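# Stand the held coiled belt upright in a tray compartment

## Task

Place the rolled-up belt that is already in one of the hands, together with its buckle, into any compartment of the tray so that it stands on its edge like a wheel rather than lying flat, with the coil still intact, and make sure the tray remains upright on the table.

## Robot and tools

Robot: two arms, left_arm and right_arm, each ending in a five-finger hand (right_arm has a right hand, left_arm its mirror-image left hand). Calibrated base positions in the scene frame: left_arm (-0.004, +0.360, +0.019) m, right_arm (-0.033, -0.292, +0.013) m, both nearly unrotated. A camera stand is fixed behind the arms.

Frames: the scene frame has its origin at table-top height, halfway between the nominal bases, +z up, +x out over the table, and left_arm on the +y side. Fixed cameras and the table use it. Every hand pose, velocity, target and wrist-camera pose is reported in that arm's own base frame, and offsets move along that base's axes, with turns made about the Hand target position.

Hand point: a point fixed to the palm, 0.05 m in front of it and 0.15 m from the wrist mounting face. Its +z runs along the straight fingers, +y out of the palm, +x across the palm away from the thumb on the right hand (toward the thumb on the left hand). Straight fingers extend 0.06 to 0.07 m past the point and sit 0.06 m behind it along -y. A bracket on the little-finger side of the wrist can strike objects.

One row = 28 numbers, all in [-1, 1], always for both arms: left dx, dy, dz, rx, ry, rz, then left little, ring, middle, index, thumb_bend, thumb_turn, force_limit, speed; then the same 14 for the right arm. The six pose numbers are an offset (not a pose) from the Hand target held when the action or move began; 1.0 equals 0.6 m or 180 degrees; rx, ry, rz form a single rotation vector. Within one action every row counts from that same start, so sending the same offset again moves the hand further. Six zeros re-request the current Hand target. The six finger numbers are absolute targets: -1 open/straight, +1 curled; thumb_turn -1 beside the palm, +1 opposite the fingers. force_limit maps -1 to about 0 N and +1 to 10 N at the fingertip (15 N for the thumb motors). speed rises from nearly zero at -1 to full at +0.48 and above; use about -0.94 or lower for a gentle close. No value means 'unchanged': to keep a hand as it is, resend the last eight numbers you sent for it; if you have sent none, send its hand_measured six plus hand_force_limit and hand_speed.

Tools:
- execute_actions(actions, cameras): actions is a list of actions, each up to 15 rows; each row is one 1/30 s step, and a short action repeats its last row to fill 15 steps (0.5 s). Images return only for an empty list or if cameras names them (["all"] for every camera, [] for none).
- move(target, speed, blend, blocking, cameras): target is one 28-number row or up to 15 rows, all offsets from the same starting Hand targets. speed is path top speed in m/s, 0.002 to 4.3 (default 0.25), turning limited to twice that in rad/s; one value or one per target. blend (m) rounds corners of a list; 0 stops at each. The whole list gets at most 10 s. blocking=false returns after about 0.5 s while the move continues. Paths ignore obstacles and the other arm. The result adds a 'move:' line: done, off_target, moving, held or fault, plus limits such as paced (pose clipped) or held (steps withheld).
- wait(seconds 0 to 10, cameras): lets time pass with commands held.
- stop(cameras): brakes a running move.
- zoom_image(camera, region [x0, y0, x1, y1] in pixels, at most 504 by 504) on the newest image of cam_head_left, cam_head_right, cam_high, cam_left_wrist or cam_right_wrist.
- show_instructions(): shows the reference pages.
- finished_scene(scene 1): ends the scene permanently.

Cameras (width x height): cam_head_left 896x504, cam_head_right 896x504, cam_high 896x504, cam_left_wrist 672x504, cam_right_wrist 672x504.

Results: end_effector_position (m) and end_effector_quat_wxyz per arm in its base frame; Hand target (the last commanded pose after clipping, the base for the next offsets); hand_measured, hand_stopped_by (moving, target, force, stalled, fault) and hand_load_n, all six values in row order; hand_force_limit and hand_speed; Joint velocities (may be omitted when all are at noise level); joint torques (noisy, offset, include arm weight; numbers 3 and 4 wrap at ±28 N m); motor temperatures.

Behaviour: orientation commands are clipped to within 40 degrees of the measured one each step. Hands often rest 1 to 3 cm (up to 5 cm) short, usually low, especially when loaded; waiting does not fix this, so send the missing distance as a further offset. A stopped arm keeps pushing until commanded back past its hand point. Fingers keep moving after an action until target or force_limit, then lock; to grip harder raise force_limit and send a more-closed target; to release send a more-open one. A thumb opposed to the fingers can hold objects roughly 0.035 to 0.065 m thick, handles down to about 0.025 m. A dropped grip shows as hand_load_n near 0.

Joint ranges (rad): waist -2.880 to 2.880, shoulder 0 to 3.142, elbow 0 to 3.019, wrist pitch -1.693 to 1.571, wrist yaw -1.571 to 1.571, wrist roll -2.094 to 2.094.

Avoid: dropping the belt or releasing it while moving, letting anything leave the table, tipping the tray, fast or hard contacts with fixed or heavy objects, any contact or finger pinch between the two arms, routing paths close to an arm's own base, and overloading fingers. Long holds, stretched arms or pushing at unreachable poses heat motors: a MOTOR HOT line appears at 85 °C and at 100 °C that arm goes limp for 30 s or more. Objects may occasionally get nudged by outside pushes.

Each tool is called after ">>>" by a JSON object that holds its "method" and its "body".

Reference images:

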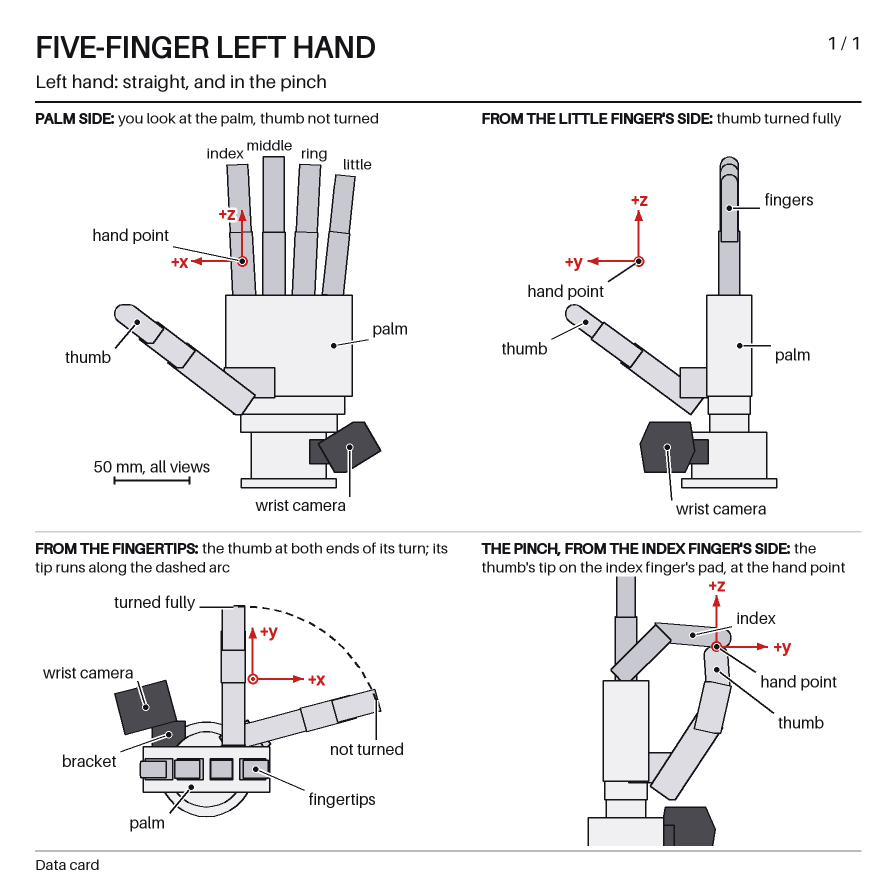

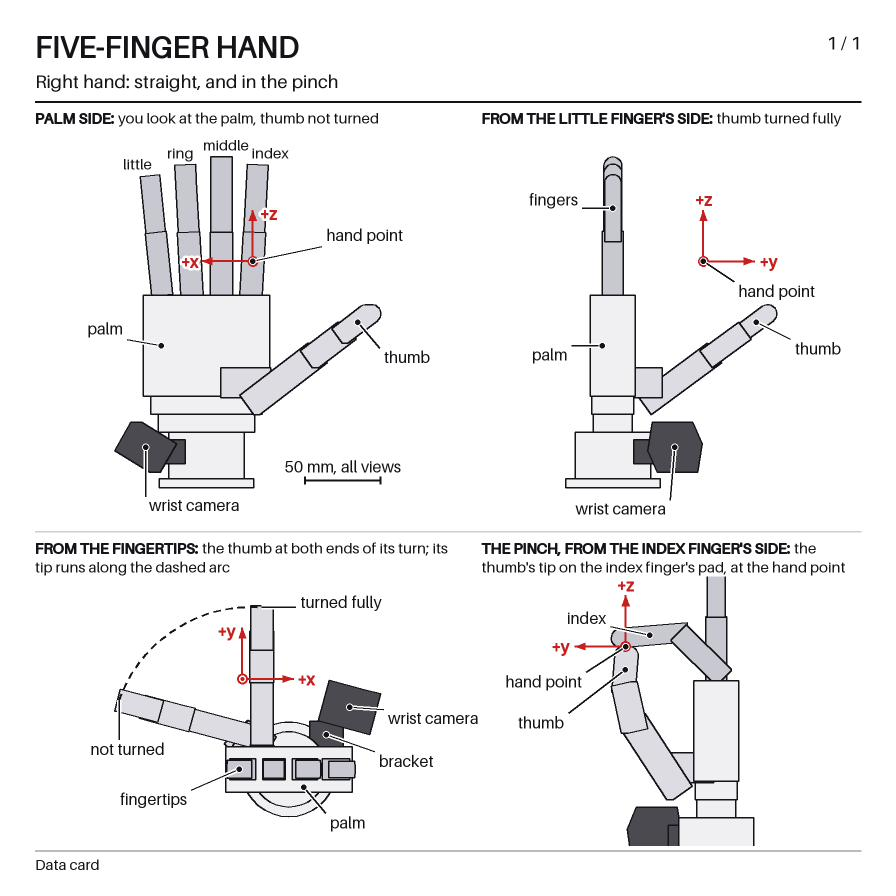

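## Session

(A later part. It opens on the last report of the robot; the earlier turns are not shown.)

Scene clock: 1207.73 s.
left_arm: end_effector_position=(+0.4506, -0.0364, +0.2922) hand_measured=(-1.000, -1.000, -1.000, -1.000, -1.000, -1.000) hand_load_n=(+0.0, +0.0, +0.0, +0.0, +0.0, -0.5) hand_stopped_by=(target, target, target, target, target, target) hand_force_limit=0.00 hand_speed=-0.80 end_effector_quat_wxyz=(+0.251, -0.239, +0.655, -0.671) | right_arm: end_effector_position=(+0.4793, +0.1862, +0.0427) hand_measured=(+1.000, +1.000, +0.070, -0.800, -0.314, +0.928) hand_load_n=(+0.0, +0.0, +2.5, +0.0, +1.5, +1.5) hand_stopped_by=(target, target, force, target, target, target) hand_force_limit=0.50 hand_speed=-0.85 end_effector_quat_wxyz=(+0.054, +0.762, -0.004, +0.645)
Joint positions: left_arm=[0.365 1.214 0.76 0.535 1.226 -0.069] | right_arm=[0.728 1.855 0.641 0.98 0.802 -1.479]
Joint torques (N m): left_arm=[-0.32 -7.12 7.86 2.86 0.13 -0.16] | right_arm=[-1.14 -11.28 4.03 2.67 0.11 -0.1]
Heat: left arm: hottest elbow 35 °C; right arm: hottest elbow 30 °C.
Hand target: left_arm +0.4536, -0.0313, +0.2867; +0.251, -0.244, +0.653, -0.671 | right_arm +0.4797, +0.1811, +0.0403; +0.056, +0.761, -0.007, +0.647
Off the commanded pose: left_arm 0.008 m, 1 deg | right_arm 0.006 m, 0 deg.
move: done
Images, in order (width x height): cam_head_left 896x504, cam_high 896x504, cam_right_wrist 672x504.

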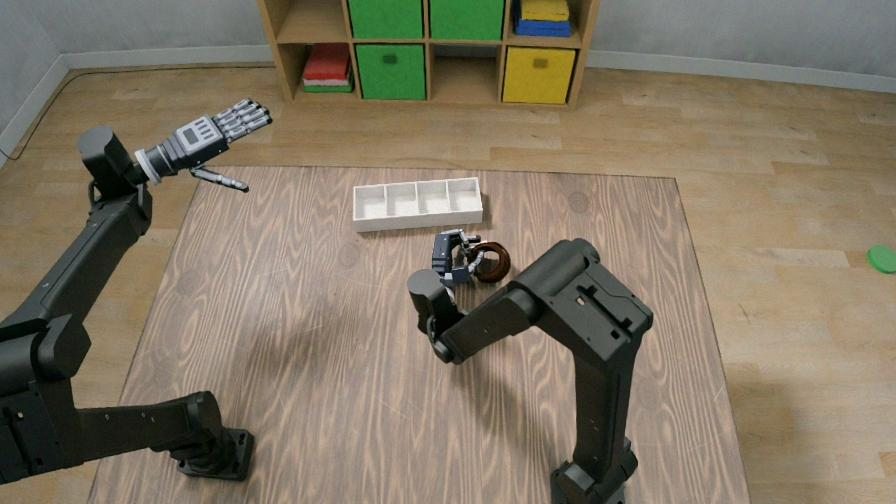

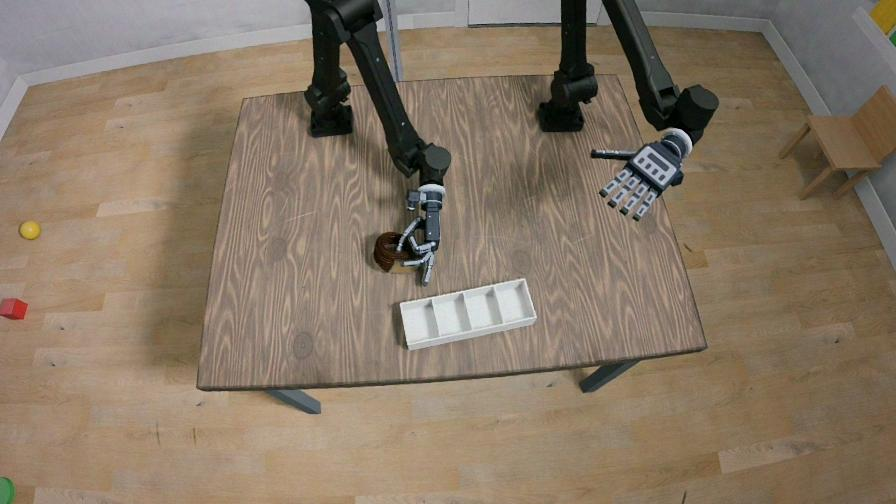

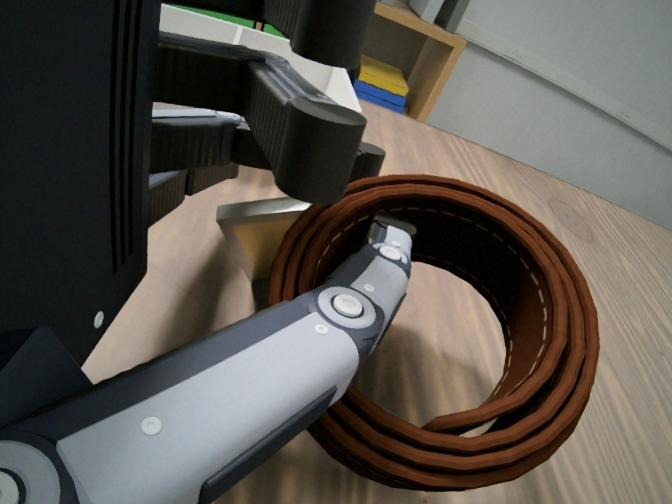

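>>> {"method": "move", "body": {"target": [[0, 0, 0, 0, 0, 0, -1, -1, -1, -1, -1, -1, 0, -0.8, 0, 0, -0.037, 0, 0, 0, 1.0, 1.0, 0.15, -0.8, -0.312, 0.928, 0.5, -0.85]], "speed": 0.04, "cameras": ["cam_high", "cam_right_wrist"]}}

>>> {"method": "zoom_image", "body": {"camera": "cam_high", "region": [350, 190, 460, 300]}}

Scene clock: 1214.73 s.
left_arm: end_effector_position=(+0.4506, -0.0364, +0.2922) hand_measured=(-1.000, -1.000, -1.000, -1.000, -1.000, -1.000) hand_load_n=(+0.0, +0.0, +0.0, +0.0, +0.0, +0.0) hand_stopped_by=(target, target, target, target, target, target) hand_force_limit=0.00 hand_speed=-0.80 end_effector_quat_wxyz=(+0.251, -0.239, +0.655, -0.671) | right_arm: end_effector_position=(+0.4804, +0.1820, +0.0282) hand_measured=(+1.000, +1.000, +0.070, -0.800, -0.314, +0.928) hand_load_n=(+0.0, +0.0, +4.0, +0.0, +3.0, +1.5) hand_stopped_by=(target, target, force, target, target, target) hand_force_limit=0.50 hand_speed=-0.85 end_effector_quat_wxyz=(+0.053, +0.757, -0.012, +0.651)
Joint positions: left_arm=[0.365 1.214 0.76 0.535 1.226 -0.069] | right_arm=[0.721 1.914 0.641 1.059 0.807 -1.481]
Joint torques (N m): left_arm=[-0.21 -7.24 7.88 2.86 0.13 -0.13] | right_arm=[-0.67 -10.17 3.97 2.28 -0.12 -0.09]
Heat: left arm: hottest elbow 35 °C; right arm: hottest elbow 30 °C.
Hand target: left_arm +0.4536, -0.0313, +0.2867; +0.251, -0.244, +0.653, -0.671 | right_arm +0.4797, +0.1811, +0.0181; +0.056, +0.761, -0.007, +0.647
Off the commanded pose: left_arm 0.008 m, 1 deg | right_arm 0.010 m, 1 deg.
move: done
Images, in order (width x height): cam_high 896x504, cam_right_wrist 672x504.

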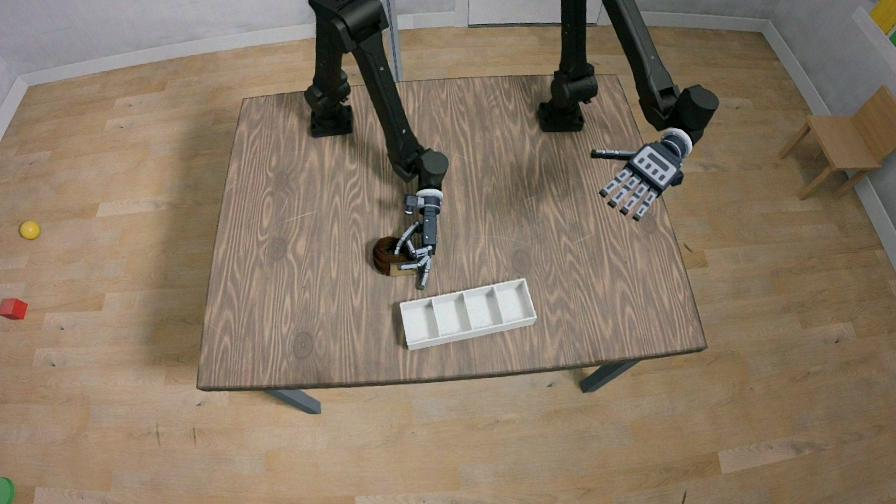

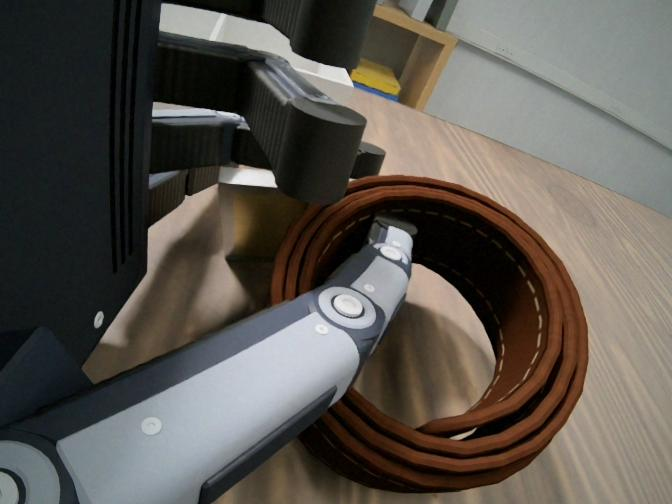

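Scaled by 4.582 from the camera's 896x504 image, which has a finer 1280x720 frame.

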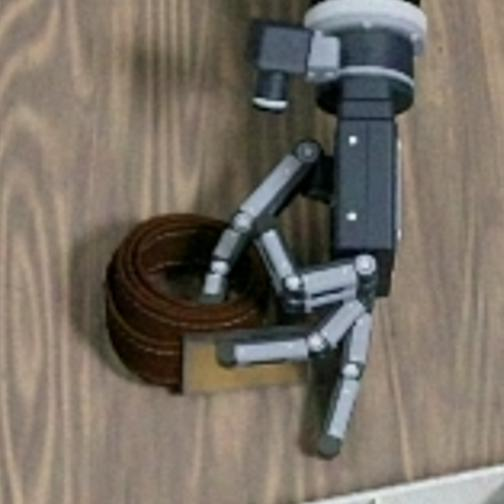

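>>> {"method": "move", "body": {"target": [[0, 0, 0, 0, 0, 0, -1, -1, -1, -1, -1, -1, 0, -0.8, 0, 0, 0.010, 0, 0, 0, 1.0, 1.0, -0.3, -0.8, -0.312, 0.928, 0.5, -0.88]], "speed": 0.04, "cameras": ["cam_high", "cam_right_wrist", "cam_head_left"]}}

>>> {"method": "zoom_image", "body": {"camera": "cam_high", "region": [350, 190, 460, 300]}}

Scene clock: 1221.50 s.
left_arm: end_effector_position=(+0.4506, -0.0364, +0.2922) hand_measured=(-1.000, -1.000, -1.000, -1.000, -1.000, -1.000) hand_load_n=(+0.0, +0.0, +0.0, +0.0, +0.0, +0.0) hand_stopped_by=(target, target, target, target, target, target) hand_force_limit=0.00 hand_speed=-0.80 end_effector_quat_wxyz=(+0.251, -0.239, +0.655, -0.671) | right_arm: end_effector_position=(+0.4804, +0.1824, +0.0271) hand_measured=(+1.000, +1.000, -0.300, -0.800, -0.314, +0.928) hand_load_n=(+0.0, -0.5, +0.0, +0.0, +0.0, +0.0) hand_stopped_by=(target, target, target, target, target, target) hand_force_limit=0.50 hand_speed=-0.88 end_effector_quat_wxyz=(+0.053, +0.758, -0.011, +0.650)
Joint positions: left_arm=[0.365 1.214 0.76 0.535 1.226 -0.069] | right_arm=[0.721 1.916 0.641 1.059 0.804 -1.481]
Joint torques (N m): left_arm=[-0.32 -7.3 7.88 2.95 0.16 -0.14] | right_arm=[-0.67 -12.1 3.82 1.42 0.02 -0.09]
Heat: left arm: hottest elbow 35 °C; right arm: hottest elbow 30 °C.
Hand target: left_arm +0.4536, -0.0313, +0.2867; +0.251, -0.244, +0.653, -0.671 | right_arm +0.4797, +0.1811, +0.0242; +0.056, +0.761, -0.007, +0.647
Off the commanded pose: left_arm 0.008 m, 1 deg | right_arm 0.003 m, 1 deg.
move: done
Images, in order (width x height): cam_head_left 896x504, cam_high 896x504, cam_right_wrist 672x504.

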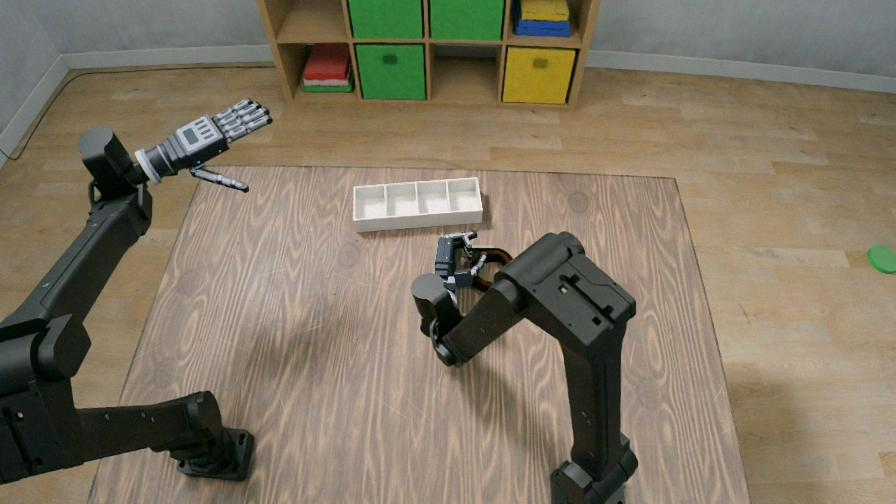

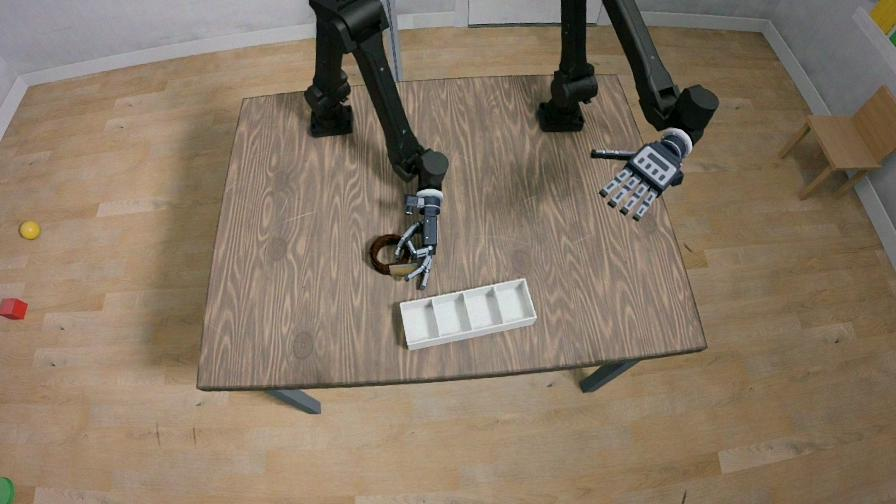

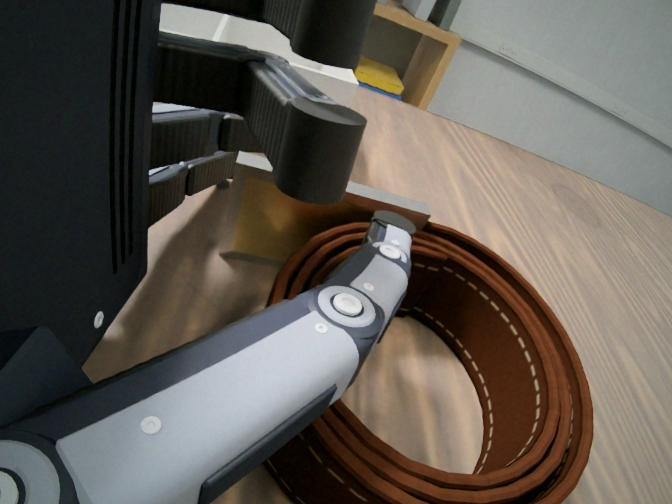

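Scaled by 4.582 from the camera's 896x504 image, which has a finer 1280x720 frame.

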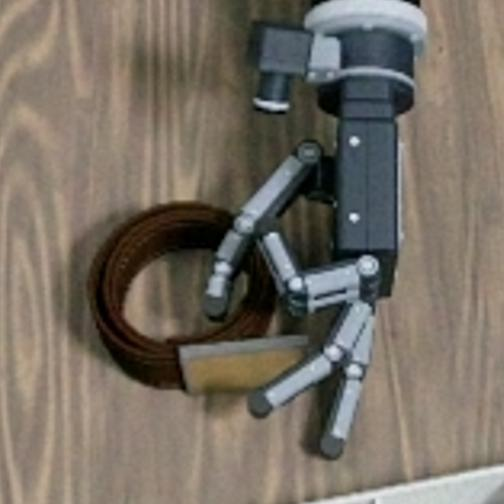

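>>> {"method": "move", "body": {"target": [[0, 0, 0, 0, 0, 0, -1, -1, -1, -1, -1, -1, 0, -0.8, 0, 0, 0.15, 0, 0, 0, 1.0, 1.0, -0.3, -0.8, -0.312, 0.928, 0.5, -0.88], [0, 0, 0, 0, 0, 0, -1, -1, -1, -1, -1, -1, 0, -0.8, -0.1, 0.05, 0.15, 0, 0, 0, 1.0, 1.0, -0.3, -0.8, -0.312, 0.928, 0.5, -0.88]], "speed": 0.1, "blend": 0.02, "cameras": ["cam_high", "cam_right_wrist", "cam_head_left"]}}

>>> {"method": "zoom_image", "body": {"camera": "cam_high", "region": [350, 190, 460, 300]}}

Scene clock: 1233.27 s.
left_arm: end_effector_position=(+0.4506, -0.0364, +0.2922) hand_measured=(-1.000, -1.000, -1.000, -1.000, -1.000, -1.000) hand_load_n=(+0.0, +0.0, +0.0, +0.0, +0.0, +0.0) hand_stopped_by=(target, target, target, target, target, target) hand_force_limit=0.00 hand_speed=-0.80 end_effector_quat_wxyz=(+0.251, -0.239, +0.655, -0.671) | right_arm: end_effector_position=(+0.4241, +0.2122, +0.1151) hand_measured=(+1.000, +1.000, -0.300, -0.800, -0.314, +0.928) hand_load_n=(+0.0, +0.0, +0.0, +0.0, +0.0, +0.0) hand_stopped_by=(target, target, target, target, target, target) hand_force_limit=0.50 hand_speed=-0.88 end_effector_quat_wxyz=(+0.058, +0.759, -0.007, +0.648)
Joint positions: left_arm=[0.365 1.214 0.76 0.535 1.226 -0.069] | right_arm=[0.879 1.589 0.608 0.712 0.959 -1.428]
Joint torques (N m): left_arm=[-0.26 -7.12 7.87 2.89 0.12 -0.15] | right_arm=[-0.15 -10.7 5.46 1.29 0.28 0.01]
Heat: left arm: hottest elbow 35 °C; right arm: hottest elbow 30 °C.
Hand target: left_arm +0.4536, -0.0313, +0.2867; +0.251, -0.244, +0.653, -0.671 | right_arm +0.4197, +0.2112, +0.1142; +0.056, +0.761, -0.007, +0.647
Off the commanded pose: left_arm 0.008 m, 1 deg | right_arm 0.005 m, 0 deg.
move: done
Images, in order (width x height): cam_head_left 896x504, cam_high 896x504, cam_right_wrist 672x504.

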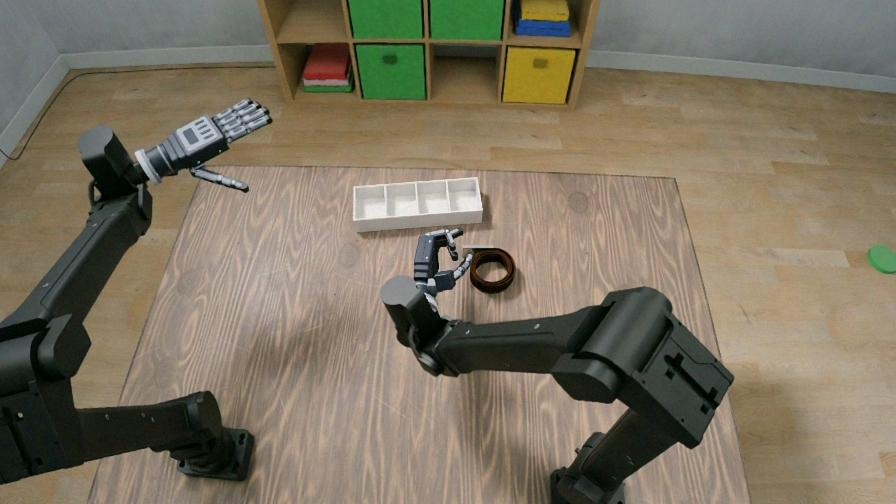

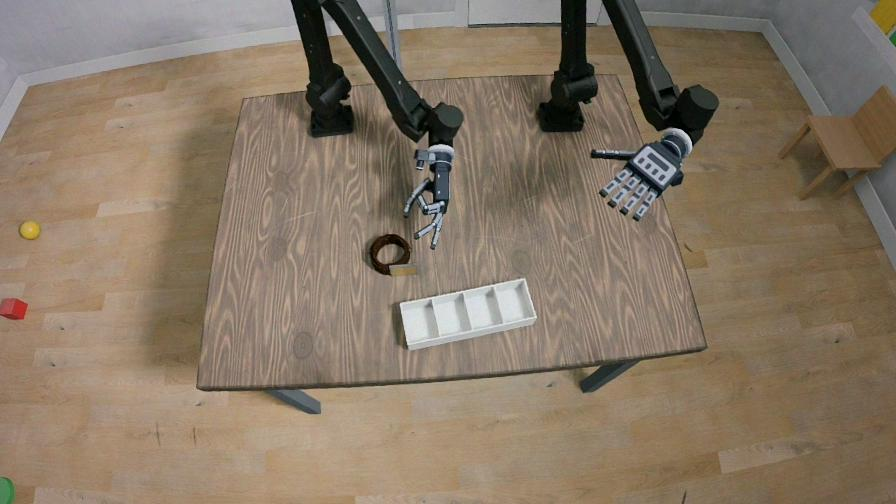

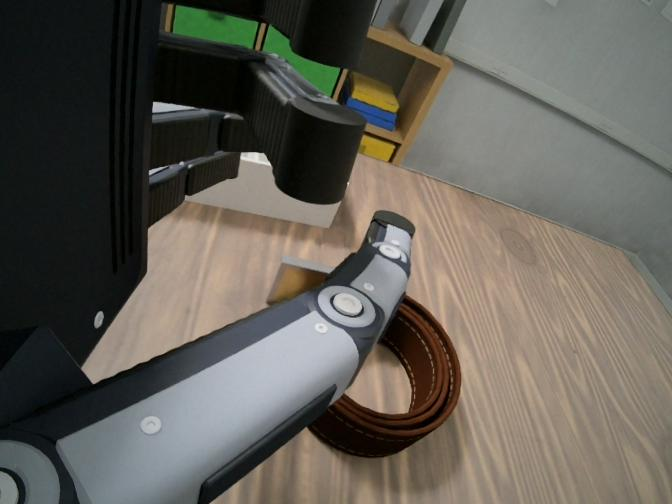

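Scaled by 4.582 from the camera's 896x504 image, which has a finer 1280x720 frame.

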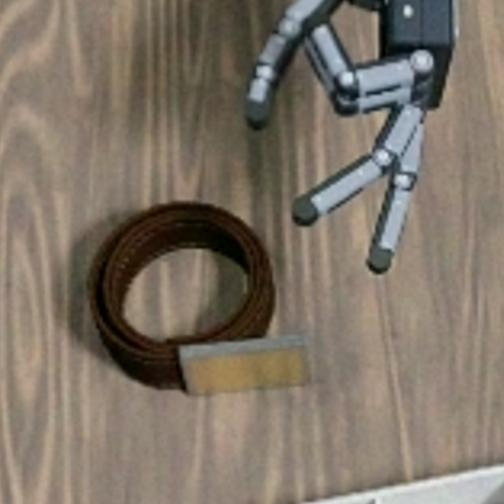

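>>> {"method": "execute_actions", "body": {"actions": [], "cameras": ["cam_high", "cam_right_wrist"]}}

>>> {"method": "zoom_image", "body": {"camera": "cam_high", "region": [350, 190, 460, 300]}}

>>> {"method": "zoom_image", "body": {"camera": "cam_right_wrist", "region": [240, 220, 520, 480]}}

Scene clock: 1290.60 s.
left_arm: end_effector_position=(+0.4506, -0.0364, +0.2922) hand_measured=(-1.000, -1.000, -1.000, -1.000, -1.000, -1.000) hand_load_n=(+0.0, +0.0, +0.0, +0.0, +0.0, -0.5) hand_stopped_by=(target, target, target, target, target, target) hand_force_limit=0.00 hand_speed=-0.80 end_effector_quat_wxyz=(+0.251, -0.239, +0.655, -0.671) | right_arm: end_effector_position=(+0.4241, +0.2122, +0.1150) hand_measured=(+1.000, +1.000, -0.300, -0.800, -0.314, +0.928) hand_load_n=(+0.0, +0.0, +0.0, +0.0, +0.0, +0.0) hand_stopped_by=(target, target, target, target, target, target) hand_force_limit=0.50 hand_speed=-0.88 end_effector_quat_wxyz=(+0.058, +0.759, -0.007, +0.648)
Joint positions: left_arm=[0.365 1.214 0.76 0.535 1.226 -0.069] | right_arm=[0.879 1.589 0.608 0.712 0.959 -1.427]
Joint velocities: within noise
Joint torques (N m): left_arm=[-0.38 -7 7.91 2.92 0.14 -0.16] | right_arm=[-0.09 -10.7 5.44 1.31 0.28 0.01]
Motor temperatures (°C): left_arm=[27 29 35 28 27 28] | right_arm=[26 28 30 27 27 27]
Heat: left arm: hottest elbow 35 °C; right arm: hottest elbow 30 °C.
Hand target: left_arm +0.4536, -0.0313, +0.2867; +0.251, -0.244, +0.653, -0.671 | right_arm +0.4197, +0.2112, +0.1142; +0.056, +0.761, -0.007, +0.647
Off the commanded pose: left_arm 0.008 m, 1 deg | right_arm 0.005 m, 0 deg.
Images, in order (width x height): cam_high 896x504, cam_right_wrist 672x504.

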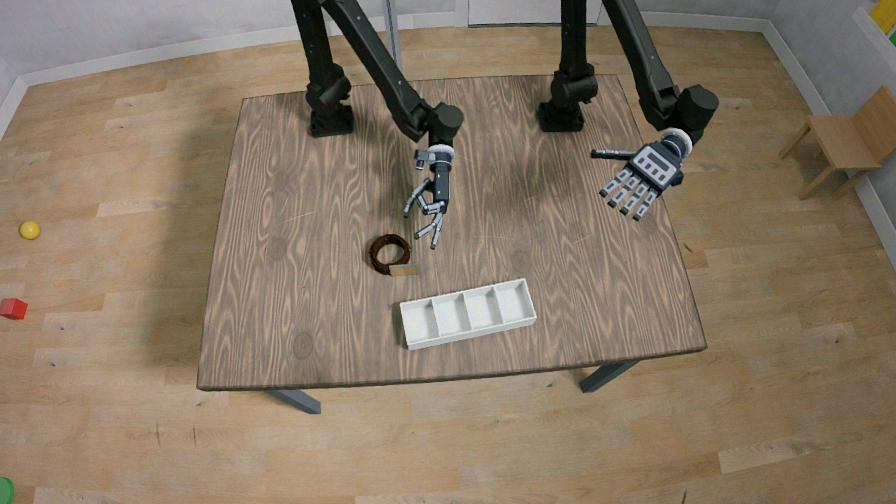

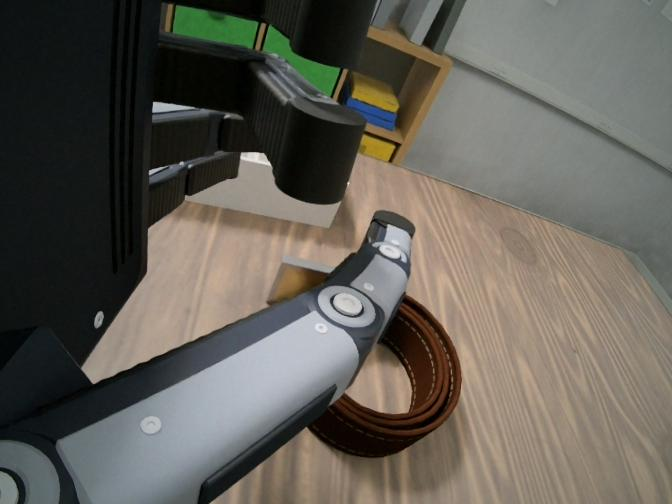

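Scaled by 4.582 from the camera's 896x504 image, which has a finer 1280x720 frame.

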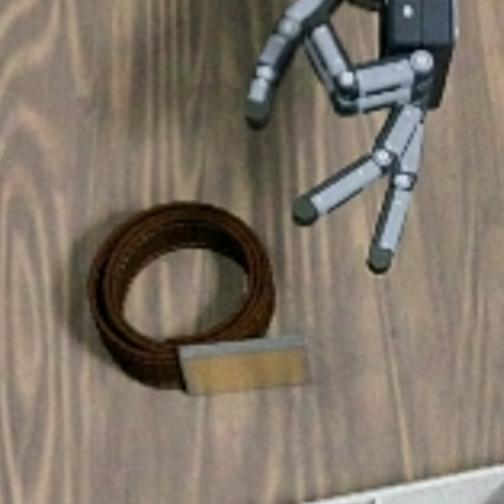

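Scaled by 1.800 from the camera's 672x504 image, which has a finer 960x720 frame.

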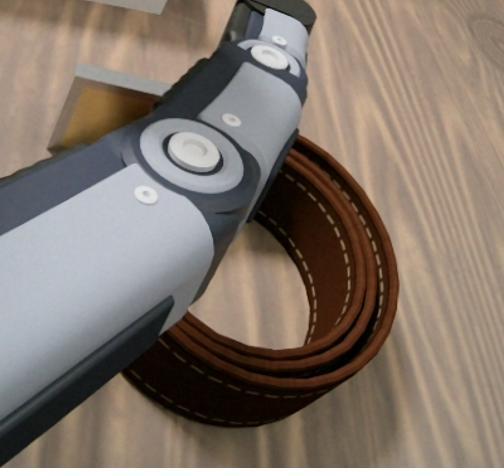

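>>> {"method": "move", "body": {"target": [[0, 0, 0, 0, 0, 0, -1, -1, -1, -1, -1, -1, 0, -0.8, 0.0938, -0.067, 0.04, 0.490, 0.105, -0.0817, 1.0, 1.0, -0.8, -0.8, -0.312, 0.928, 0.5, -0.7]], "speed": 0.25, "cameras": ["cam_high", "cam_right_wrist"]}}

>>> {"method": "zoom_image", "body": {"camera": "cam_high", "region": [350, 190, 460, 300]}}

Scene clock: 1511.63 s.
left_arm: end_effector_position=(+0.4506, -0.0364, +0.2922) hand_measured=(-1.000, -1.000, -1.000, -1.000, -1.000, -1.000) hand_load_n=(+0.0, +0.0, +0.0, +0.0, +0.0, +0.0) hand_stopped_by=(target, target, target, target, target, target) hand_force_limit=0.00 hand_speed=-0.80 end_effector_quat_wxyz=(+0.251, -0.239, +0.655, -0.671) | right_arm: end_effector_position=(+0.4528, +0.1654, +0.1082) hand_measured=(+1.000, +1.000, -0.800, -0.800, -0.314, +0.928) hand_load_n=(+0.0, +0.0, +0.0, +0.0, +0.0, +0.0) hand_stopped_by=(target, target, target, target, target, target) hand_force_limit=0.50 hand_speed=-0.70 end_effector_quat_wxyz=(-0.390, +0.681, -0.533, +0.316)
Joint positions: left_arm=[0.365 1.214 0.76 0.535 1.226 -0.069] | right_arm=[0.316 1.237 0.635 0.081 0.079 0.028]
Joint torques (N m): left_arm=[-0.15 -7.06 7.91 2.93 0.14 -0.14] | right_arm=[-1.03 -7.12 14 1.78 -0.09 0.05]
Heat: left arm: hottest elbow 36 °C; right arm: hottest elbow 30 °C.
Hand target: left_arm +0.4536, -0.0313, +0.2867; +0.251, -0.244, +0.653, -0.671 | right_arm +0.4761, +0.1709, +0.1383; -0.411, +0.665, -0.531, +0.328
Off the commanded pose: left_arm 0.008 m, 1 deg | right_arm 0.038 m, 3 deg.
move: off_target (right_arm)
Images, in order (width x height): cam_high 896x504, cam_right_wrist 672x504.

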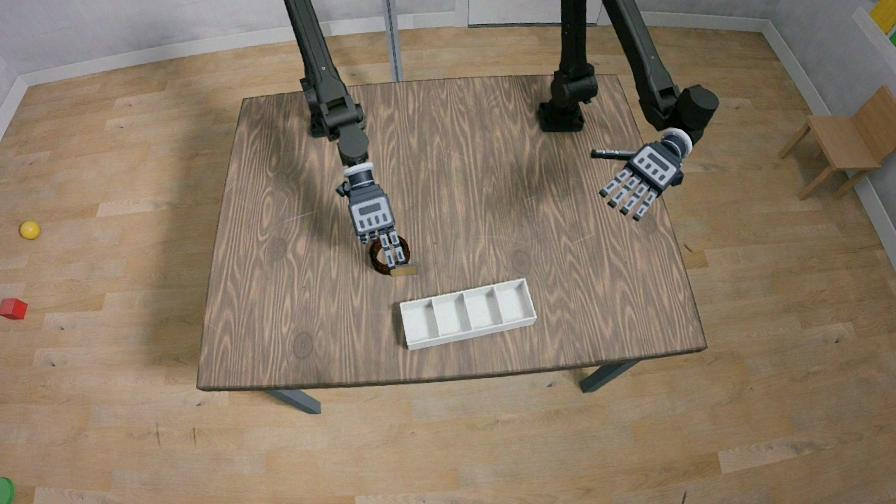

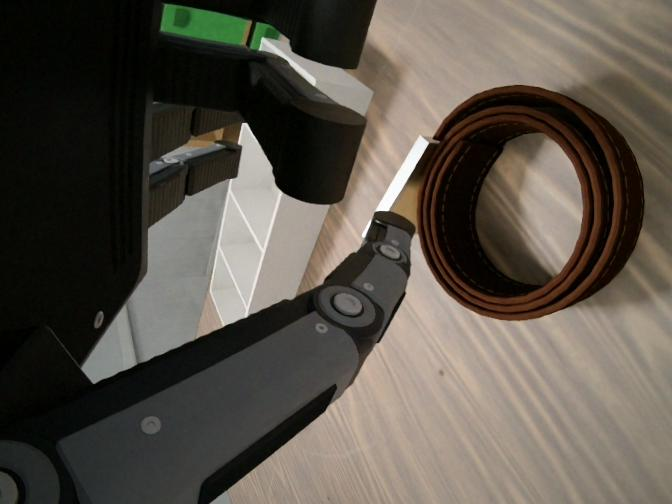

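Scaled by 4.582 from the camera's 896x504 image, which has a finer 1280x720 frame.

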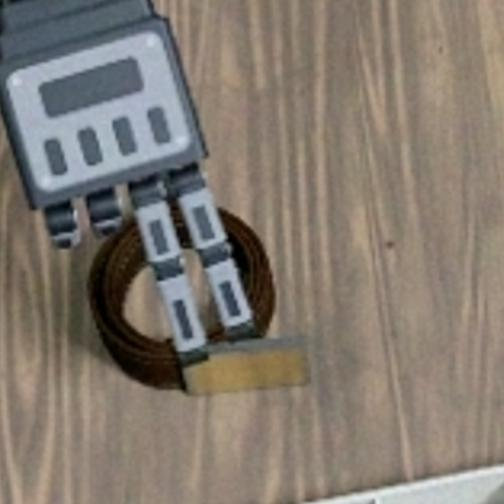

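>>> {"method": "move", "body": {"target": [[0, 0, 0, 0, 0, 0, -1, -1, -1, -1, -1, -1, 0, -0.8, 0.033, 0.008, -0.063, 0, 0, 0, 1.0, 1.0, -0.8, -0.8, -0.312, 0.928, 0.5, -0.7]], "speed": 0.15, "cameras": ["cam_high", "cam_right_wrist"]}}

>>> {"method": "zoom_image", "body": {"camera": "cam_high", "region": [350, 190, 460, 300]}}

Scene clock: 1522.00 s.
left_arm: end_effector_position=(+0.4506, -0.0364, +0.2922) hand_measured=(-1.000, -1.000, -1.000, -1.000, -1.000, -1.000) hand_load_n=(+0.0, +0.0, +0.0, +0.0, +0.0, -0.5) hand_stopped_by=(target, target, target, target, target, target) hand_force_limit=0.00 hand_speed=-0.80 end_effector_quat_wxyz=(+0.251, -0.239, +0.655, -0.671) | right_arm: end_effector_position=(+0.4694, +0.1702, +0.0758) hand_measured=(+1.000, +1.000, -0.800, -0.800, -0.314, +0.928) hand_load_n=(+0.0, +0.0, +0.0, +0.0, -0.5, +0.0) hand_stopped_by=(target, target, target, target, target, target) hand_force_limit=0.50 hand_speed=-0.70 end_effector_quat_wxyz=(-0.389, +0.681, -0.534, +0.315)
Joint positions: left_arm=[0.365 1.214 0.76 0.535 1.226 -0.069] | right_arm=[0.313 1.358 0.635 0.199 0.076 0.029]
Joint torques (N m): left_arm=[-0.32 -7.18 7.84 2.93 0.14 -0.15] | right_arm=[-1.14 -7.59 12.88 2.58 -0.11 0.03]
Heat: left arm: hottest elbow 36 °C; right arm: hottest elbow 32 °C.
Hand target: left_arm +0.4536, -0.0313, +0.2867; +0.251, -0.244, +0.653, -0.671 | right_arm +0.4958, +0.1758, +0.1004; -0.411, +0.665, -0.531, +0.328
Off the commanded pose: left_arm 0.008 m, 1 deg | right_arm 0.037 m, 3 deg.
move: off_target (right_arm)
Images, in order (width x height): cam_high 896x504, cam_right_wrist 672x504.

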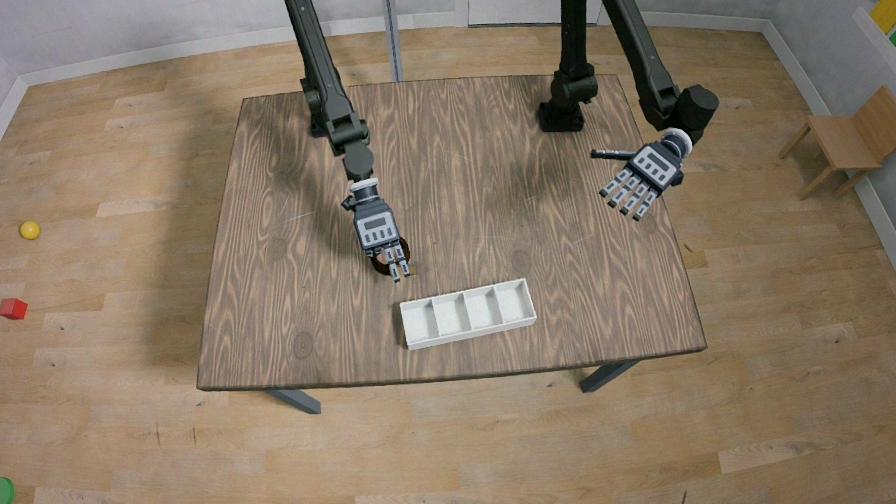

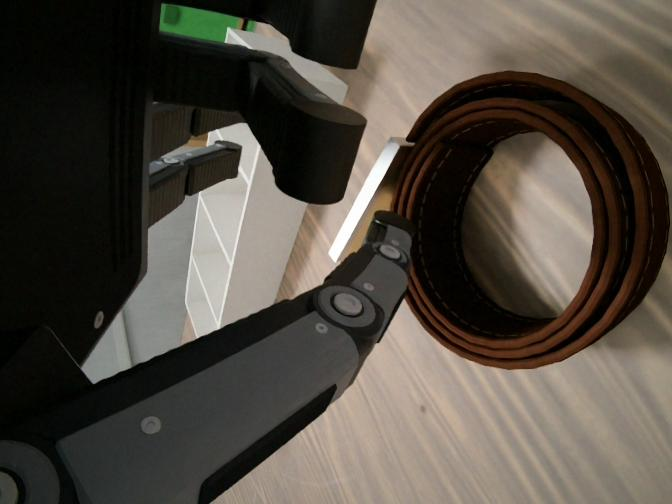

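Scaled by 4.582 from the camera's 896x504 image, which has a finer 1280x720 frame.

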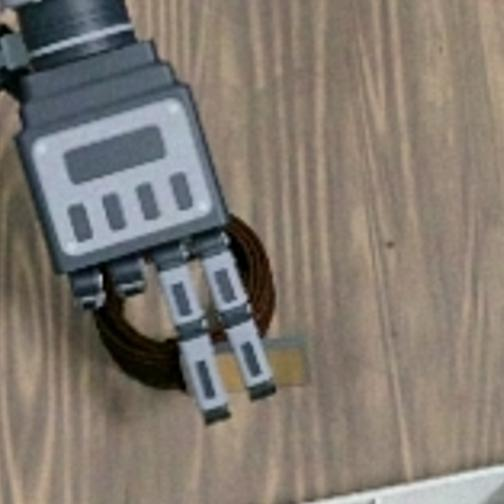

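>>> {"method": "move", "body": {"target": [[0, 0, 0, 0, 0, 0, -1, -1, -1, -1, -1, -1, 0, -0.8, 0.004, -0.002, -0.067, 0, 0, 0, 1.0, 1.0, -0.8, -0.8, -0.312, 0.928, 0.5, -0.7]], "speed": 0.1, "cameras": ["cam_high", "cam_right_wrist"]}}

>>> {"method": "zoom_image", "body": {"camera": "cam_high", "region": [350, 190, 460, 300]}}

Scene clock: 1573.17 s.
left_arm: end_effector_position=(+0.4506, -0.0364, +0.2922) hand_measured=(-1.000, -1.000, -1.000, -1.000, -1.000, -1.000) hand_load_n=(+0.0, +0.0, -0.5, +0.0, +0.5, +0.0) hand_stopped_by=(target, target, target, target, target, target) hand_force_limit=0.00 hand_speed=-0.80 end_effector_quat_wxyz=(+0.251, -0.239, +0.655, -0.671) | right_arm: end_effector_position=(+0.4880, +0.1754, +0.0549) hand_measured=(+1.000, +1.000, -0.800, -0.800, -0.314, +0.928) hand_load_n=(+0.0, +0.0, +0.0, +0.0, +0.0, +0.0) hand_stopped_by=(target, target, target, target, target, target) hand_force_limit=0.50 hand_speed=-0.70 end_effector_quat_wxyz=(-0.404, +0.673, -0.529, +0.323)
Joint positions: left_arm=[0.365 1.214 0.76 0.535 1.226 -0.069] | right_arm=[0.31 1.462 0.635 0.341 0.072 0.029]
Joint torques (N m): left_arm=[-0.15 -7.24 7.88 2.86 0.14 -0.15] | right_arm=[-1.2 -8.29 9.07 2.58 -0.11 0.01]
Heat: left arm: hottest elbow 36 °C; right arm: hottest elbow 34 °C.
Hand target: left_arm +0.4536, -0.0313, +0.2867; +0.251, -0.244, +0.653, -0.671 | right_arm +0.4982, +0.1746, +0.0602; -0.411, +0.665, -0.531, +0.328
Off the commanded pose: left_arm 0.008 m, 1 deg | right_arm 0.012 m, 1 deg.
move: off_target (right_arm)
Images, in order (width x height): cam_high 896x504, cam_right_wrist 672x504.

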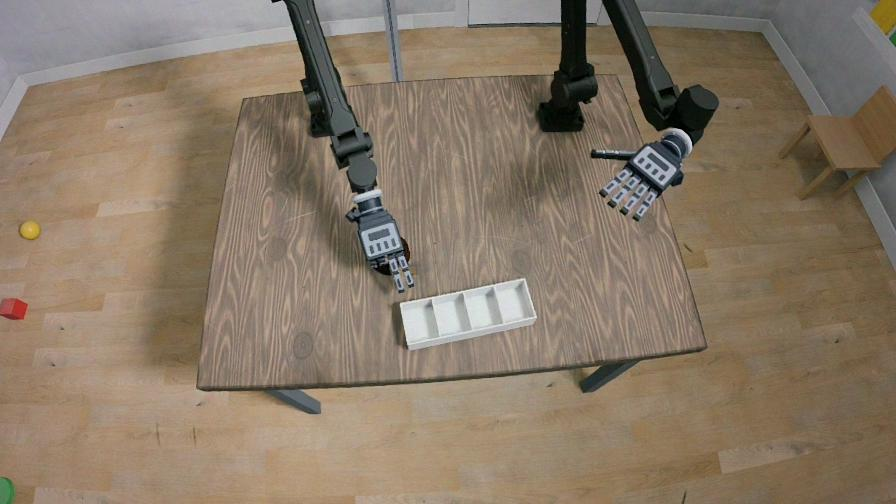

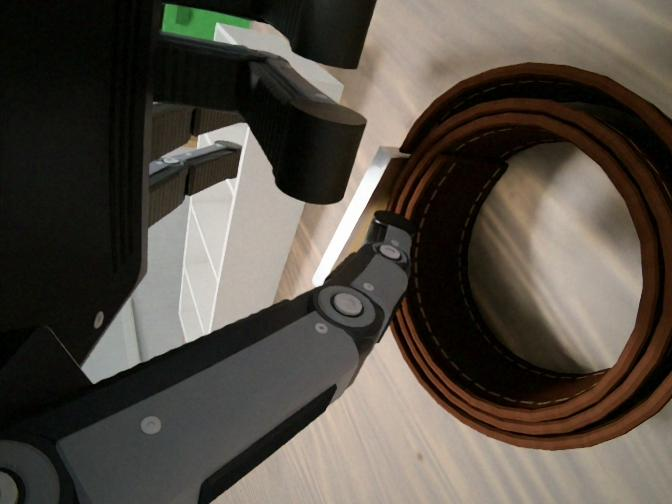

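Scaled by 4.582 from the camera's 896x504 image, which has a finer 1280x720 frame.

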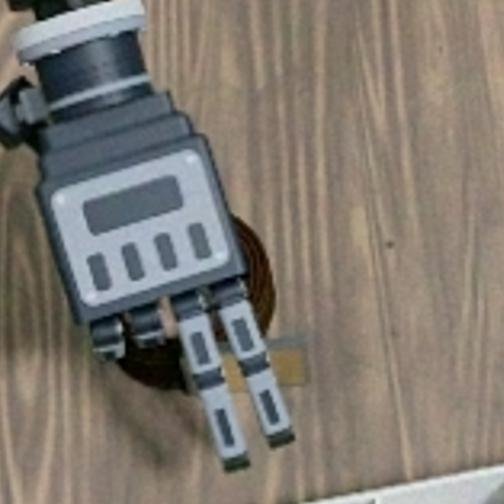

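>>> {"method": "move", "body": {"target": [[0, 0, 0, 0, 0, 0, -1, -1, -1, -1, -1, -1, 0, -0.8, -0.027, -0.007, -0.005, 0, 0, 0, 1.0, 1.0, -0.8, -0.8, -0.312, 0.928, 0.5, -0.7], [0, 0, 0, 0, 0, 0, -1, -1, -1, -1, -1, -1, 0, -0.8, -0.030, -0.007, -0.047, 0, 0, 0, 1.0, 1.0, -0.8, -0.8, -0.312, 0.928, 0.5, -0.7]], "speed": 0.08, "cameras": ["cam_high", "cam_right_wrist"]}}

>>> {"method": "zoom_image", "body": {"camera": "cam_high", "region": [350, 190, 460, 300]}}

Scene clock: 1586.87 s.
left_arm: end_effector_position=(+0.4506, -0.0364, +0.2922) hand_measured=(-1.000, -1.000, -1.000, -1.000, -1.000, -1.000) hand_load_n=(+0.0, +0.0, +0.0, +0.0, +0.0, +0.0) hand_stopped_by=(target, target, target, target, target, target) hand_force_limit=0.00 hand_speed=-0.80 end_effector_quat_wxyz=(+0.251, -0.239, +0.655, -0.671) | right_arm: end_effector_position=(+0.4813, +0.1733, +0.0376) hand_measured=(+1.000, +1.000, -0.800, -0.800, -0.314, +0.928) hand_load_n=(+0.0, +0.0, +0.0, +0.0, +0.0, +0.0) hand_stopped_by=(target, target, target, target, target, target) hand_force_limit=0.50 hand_speed=-0.70 end_effector_quat_wxyz=(-0.412, +0.668, -0.526, +0.329)
Joint positions: left_arm=[0.365 1.214 0.76 0.535 1.226 -0.069] | right_arm=[0.31 1.498 0.586 0.451 0.072 0.029]
Joint torques (N m): left_arm=[-0.32 -7.12 7.91 2.96 0.15 -0.16] | right_arm=[-0.91 -8.18 6.39 2.56 0.03 0.03]
Heat: left arm: hottest elbow 36 °C; right arm: hottest elbow 34 °C.
Hand target: left_arm +0.4536, -0.0313, +0.2867; +0.251, -0.244, +0.653, -0.671 | right_arm +0.4802, +0.1704, +0.0320; -0.411, +0.665, -0.531, +0.328
Off the commanded pose: left_arm 0.008 m, 1 deg | right_arm 0.006 m, 1 deg.
move: done
Images, in order (width x height): cam_high 896x504, cam_right_wrist 672x504.

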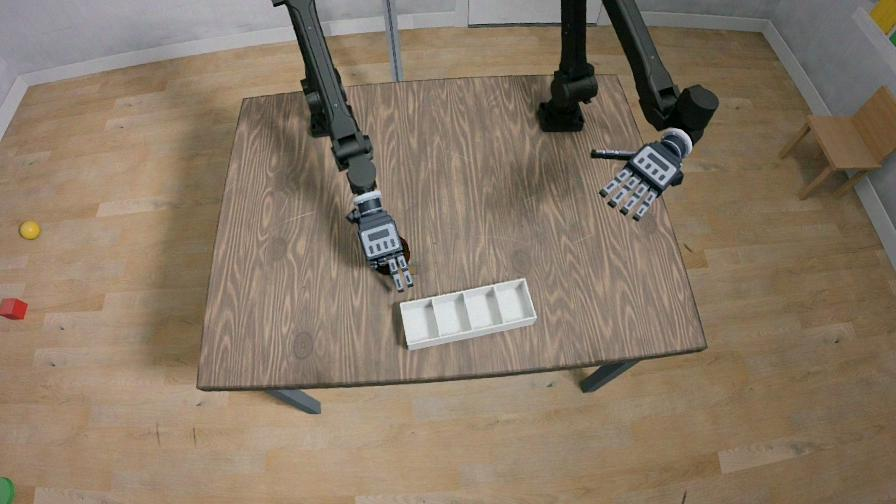

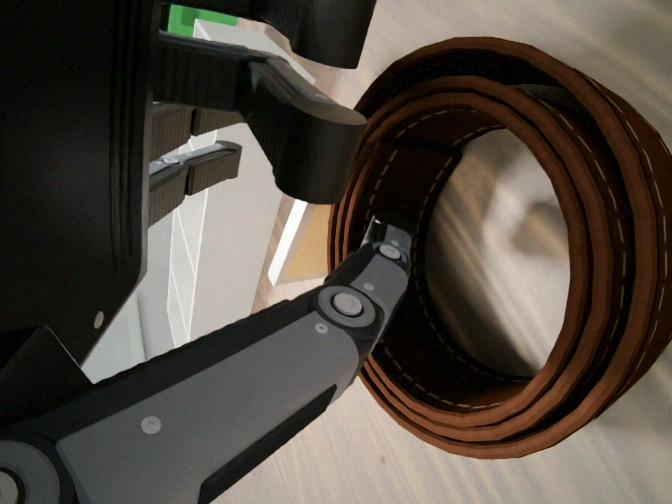

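Scaled by 4.582 from the camera's 896x504 image, which has a finer 1280x720 frame.

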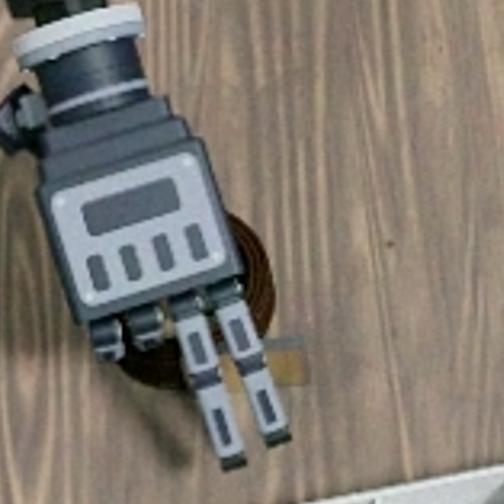

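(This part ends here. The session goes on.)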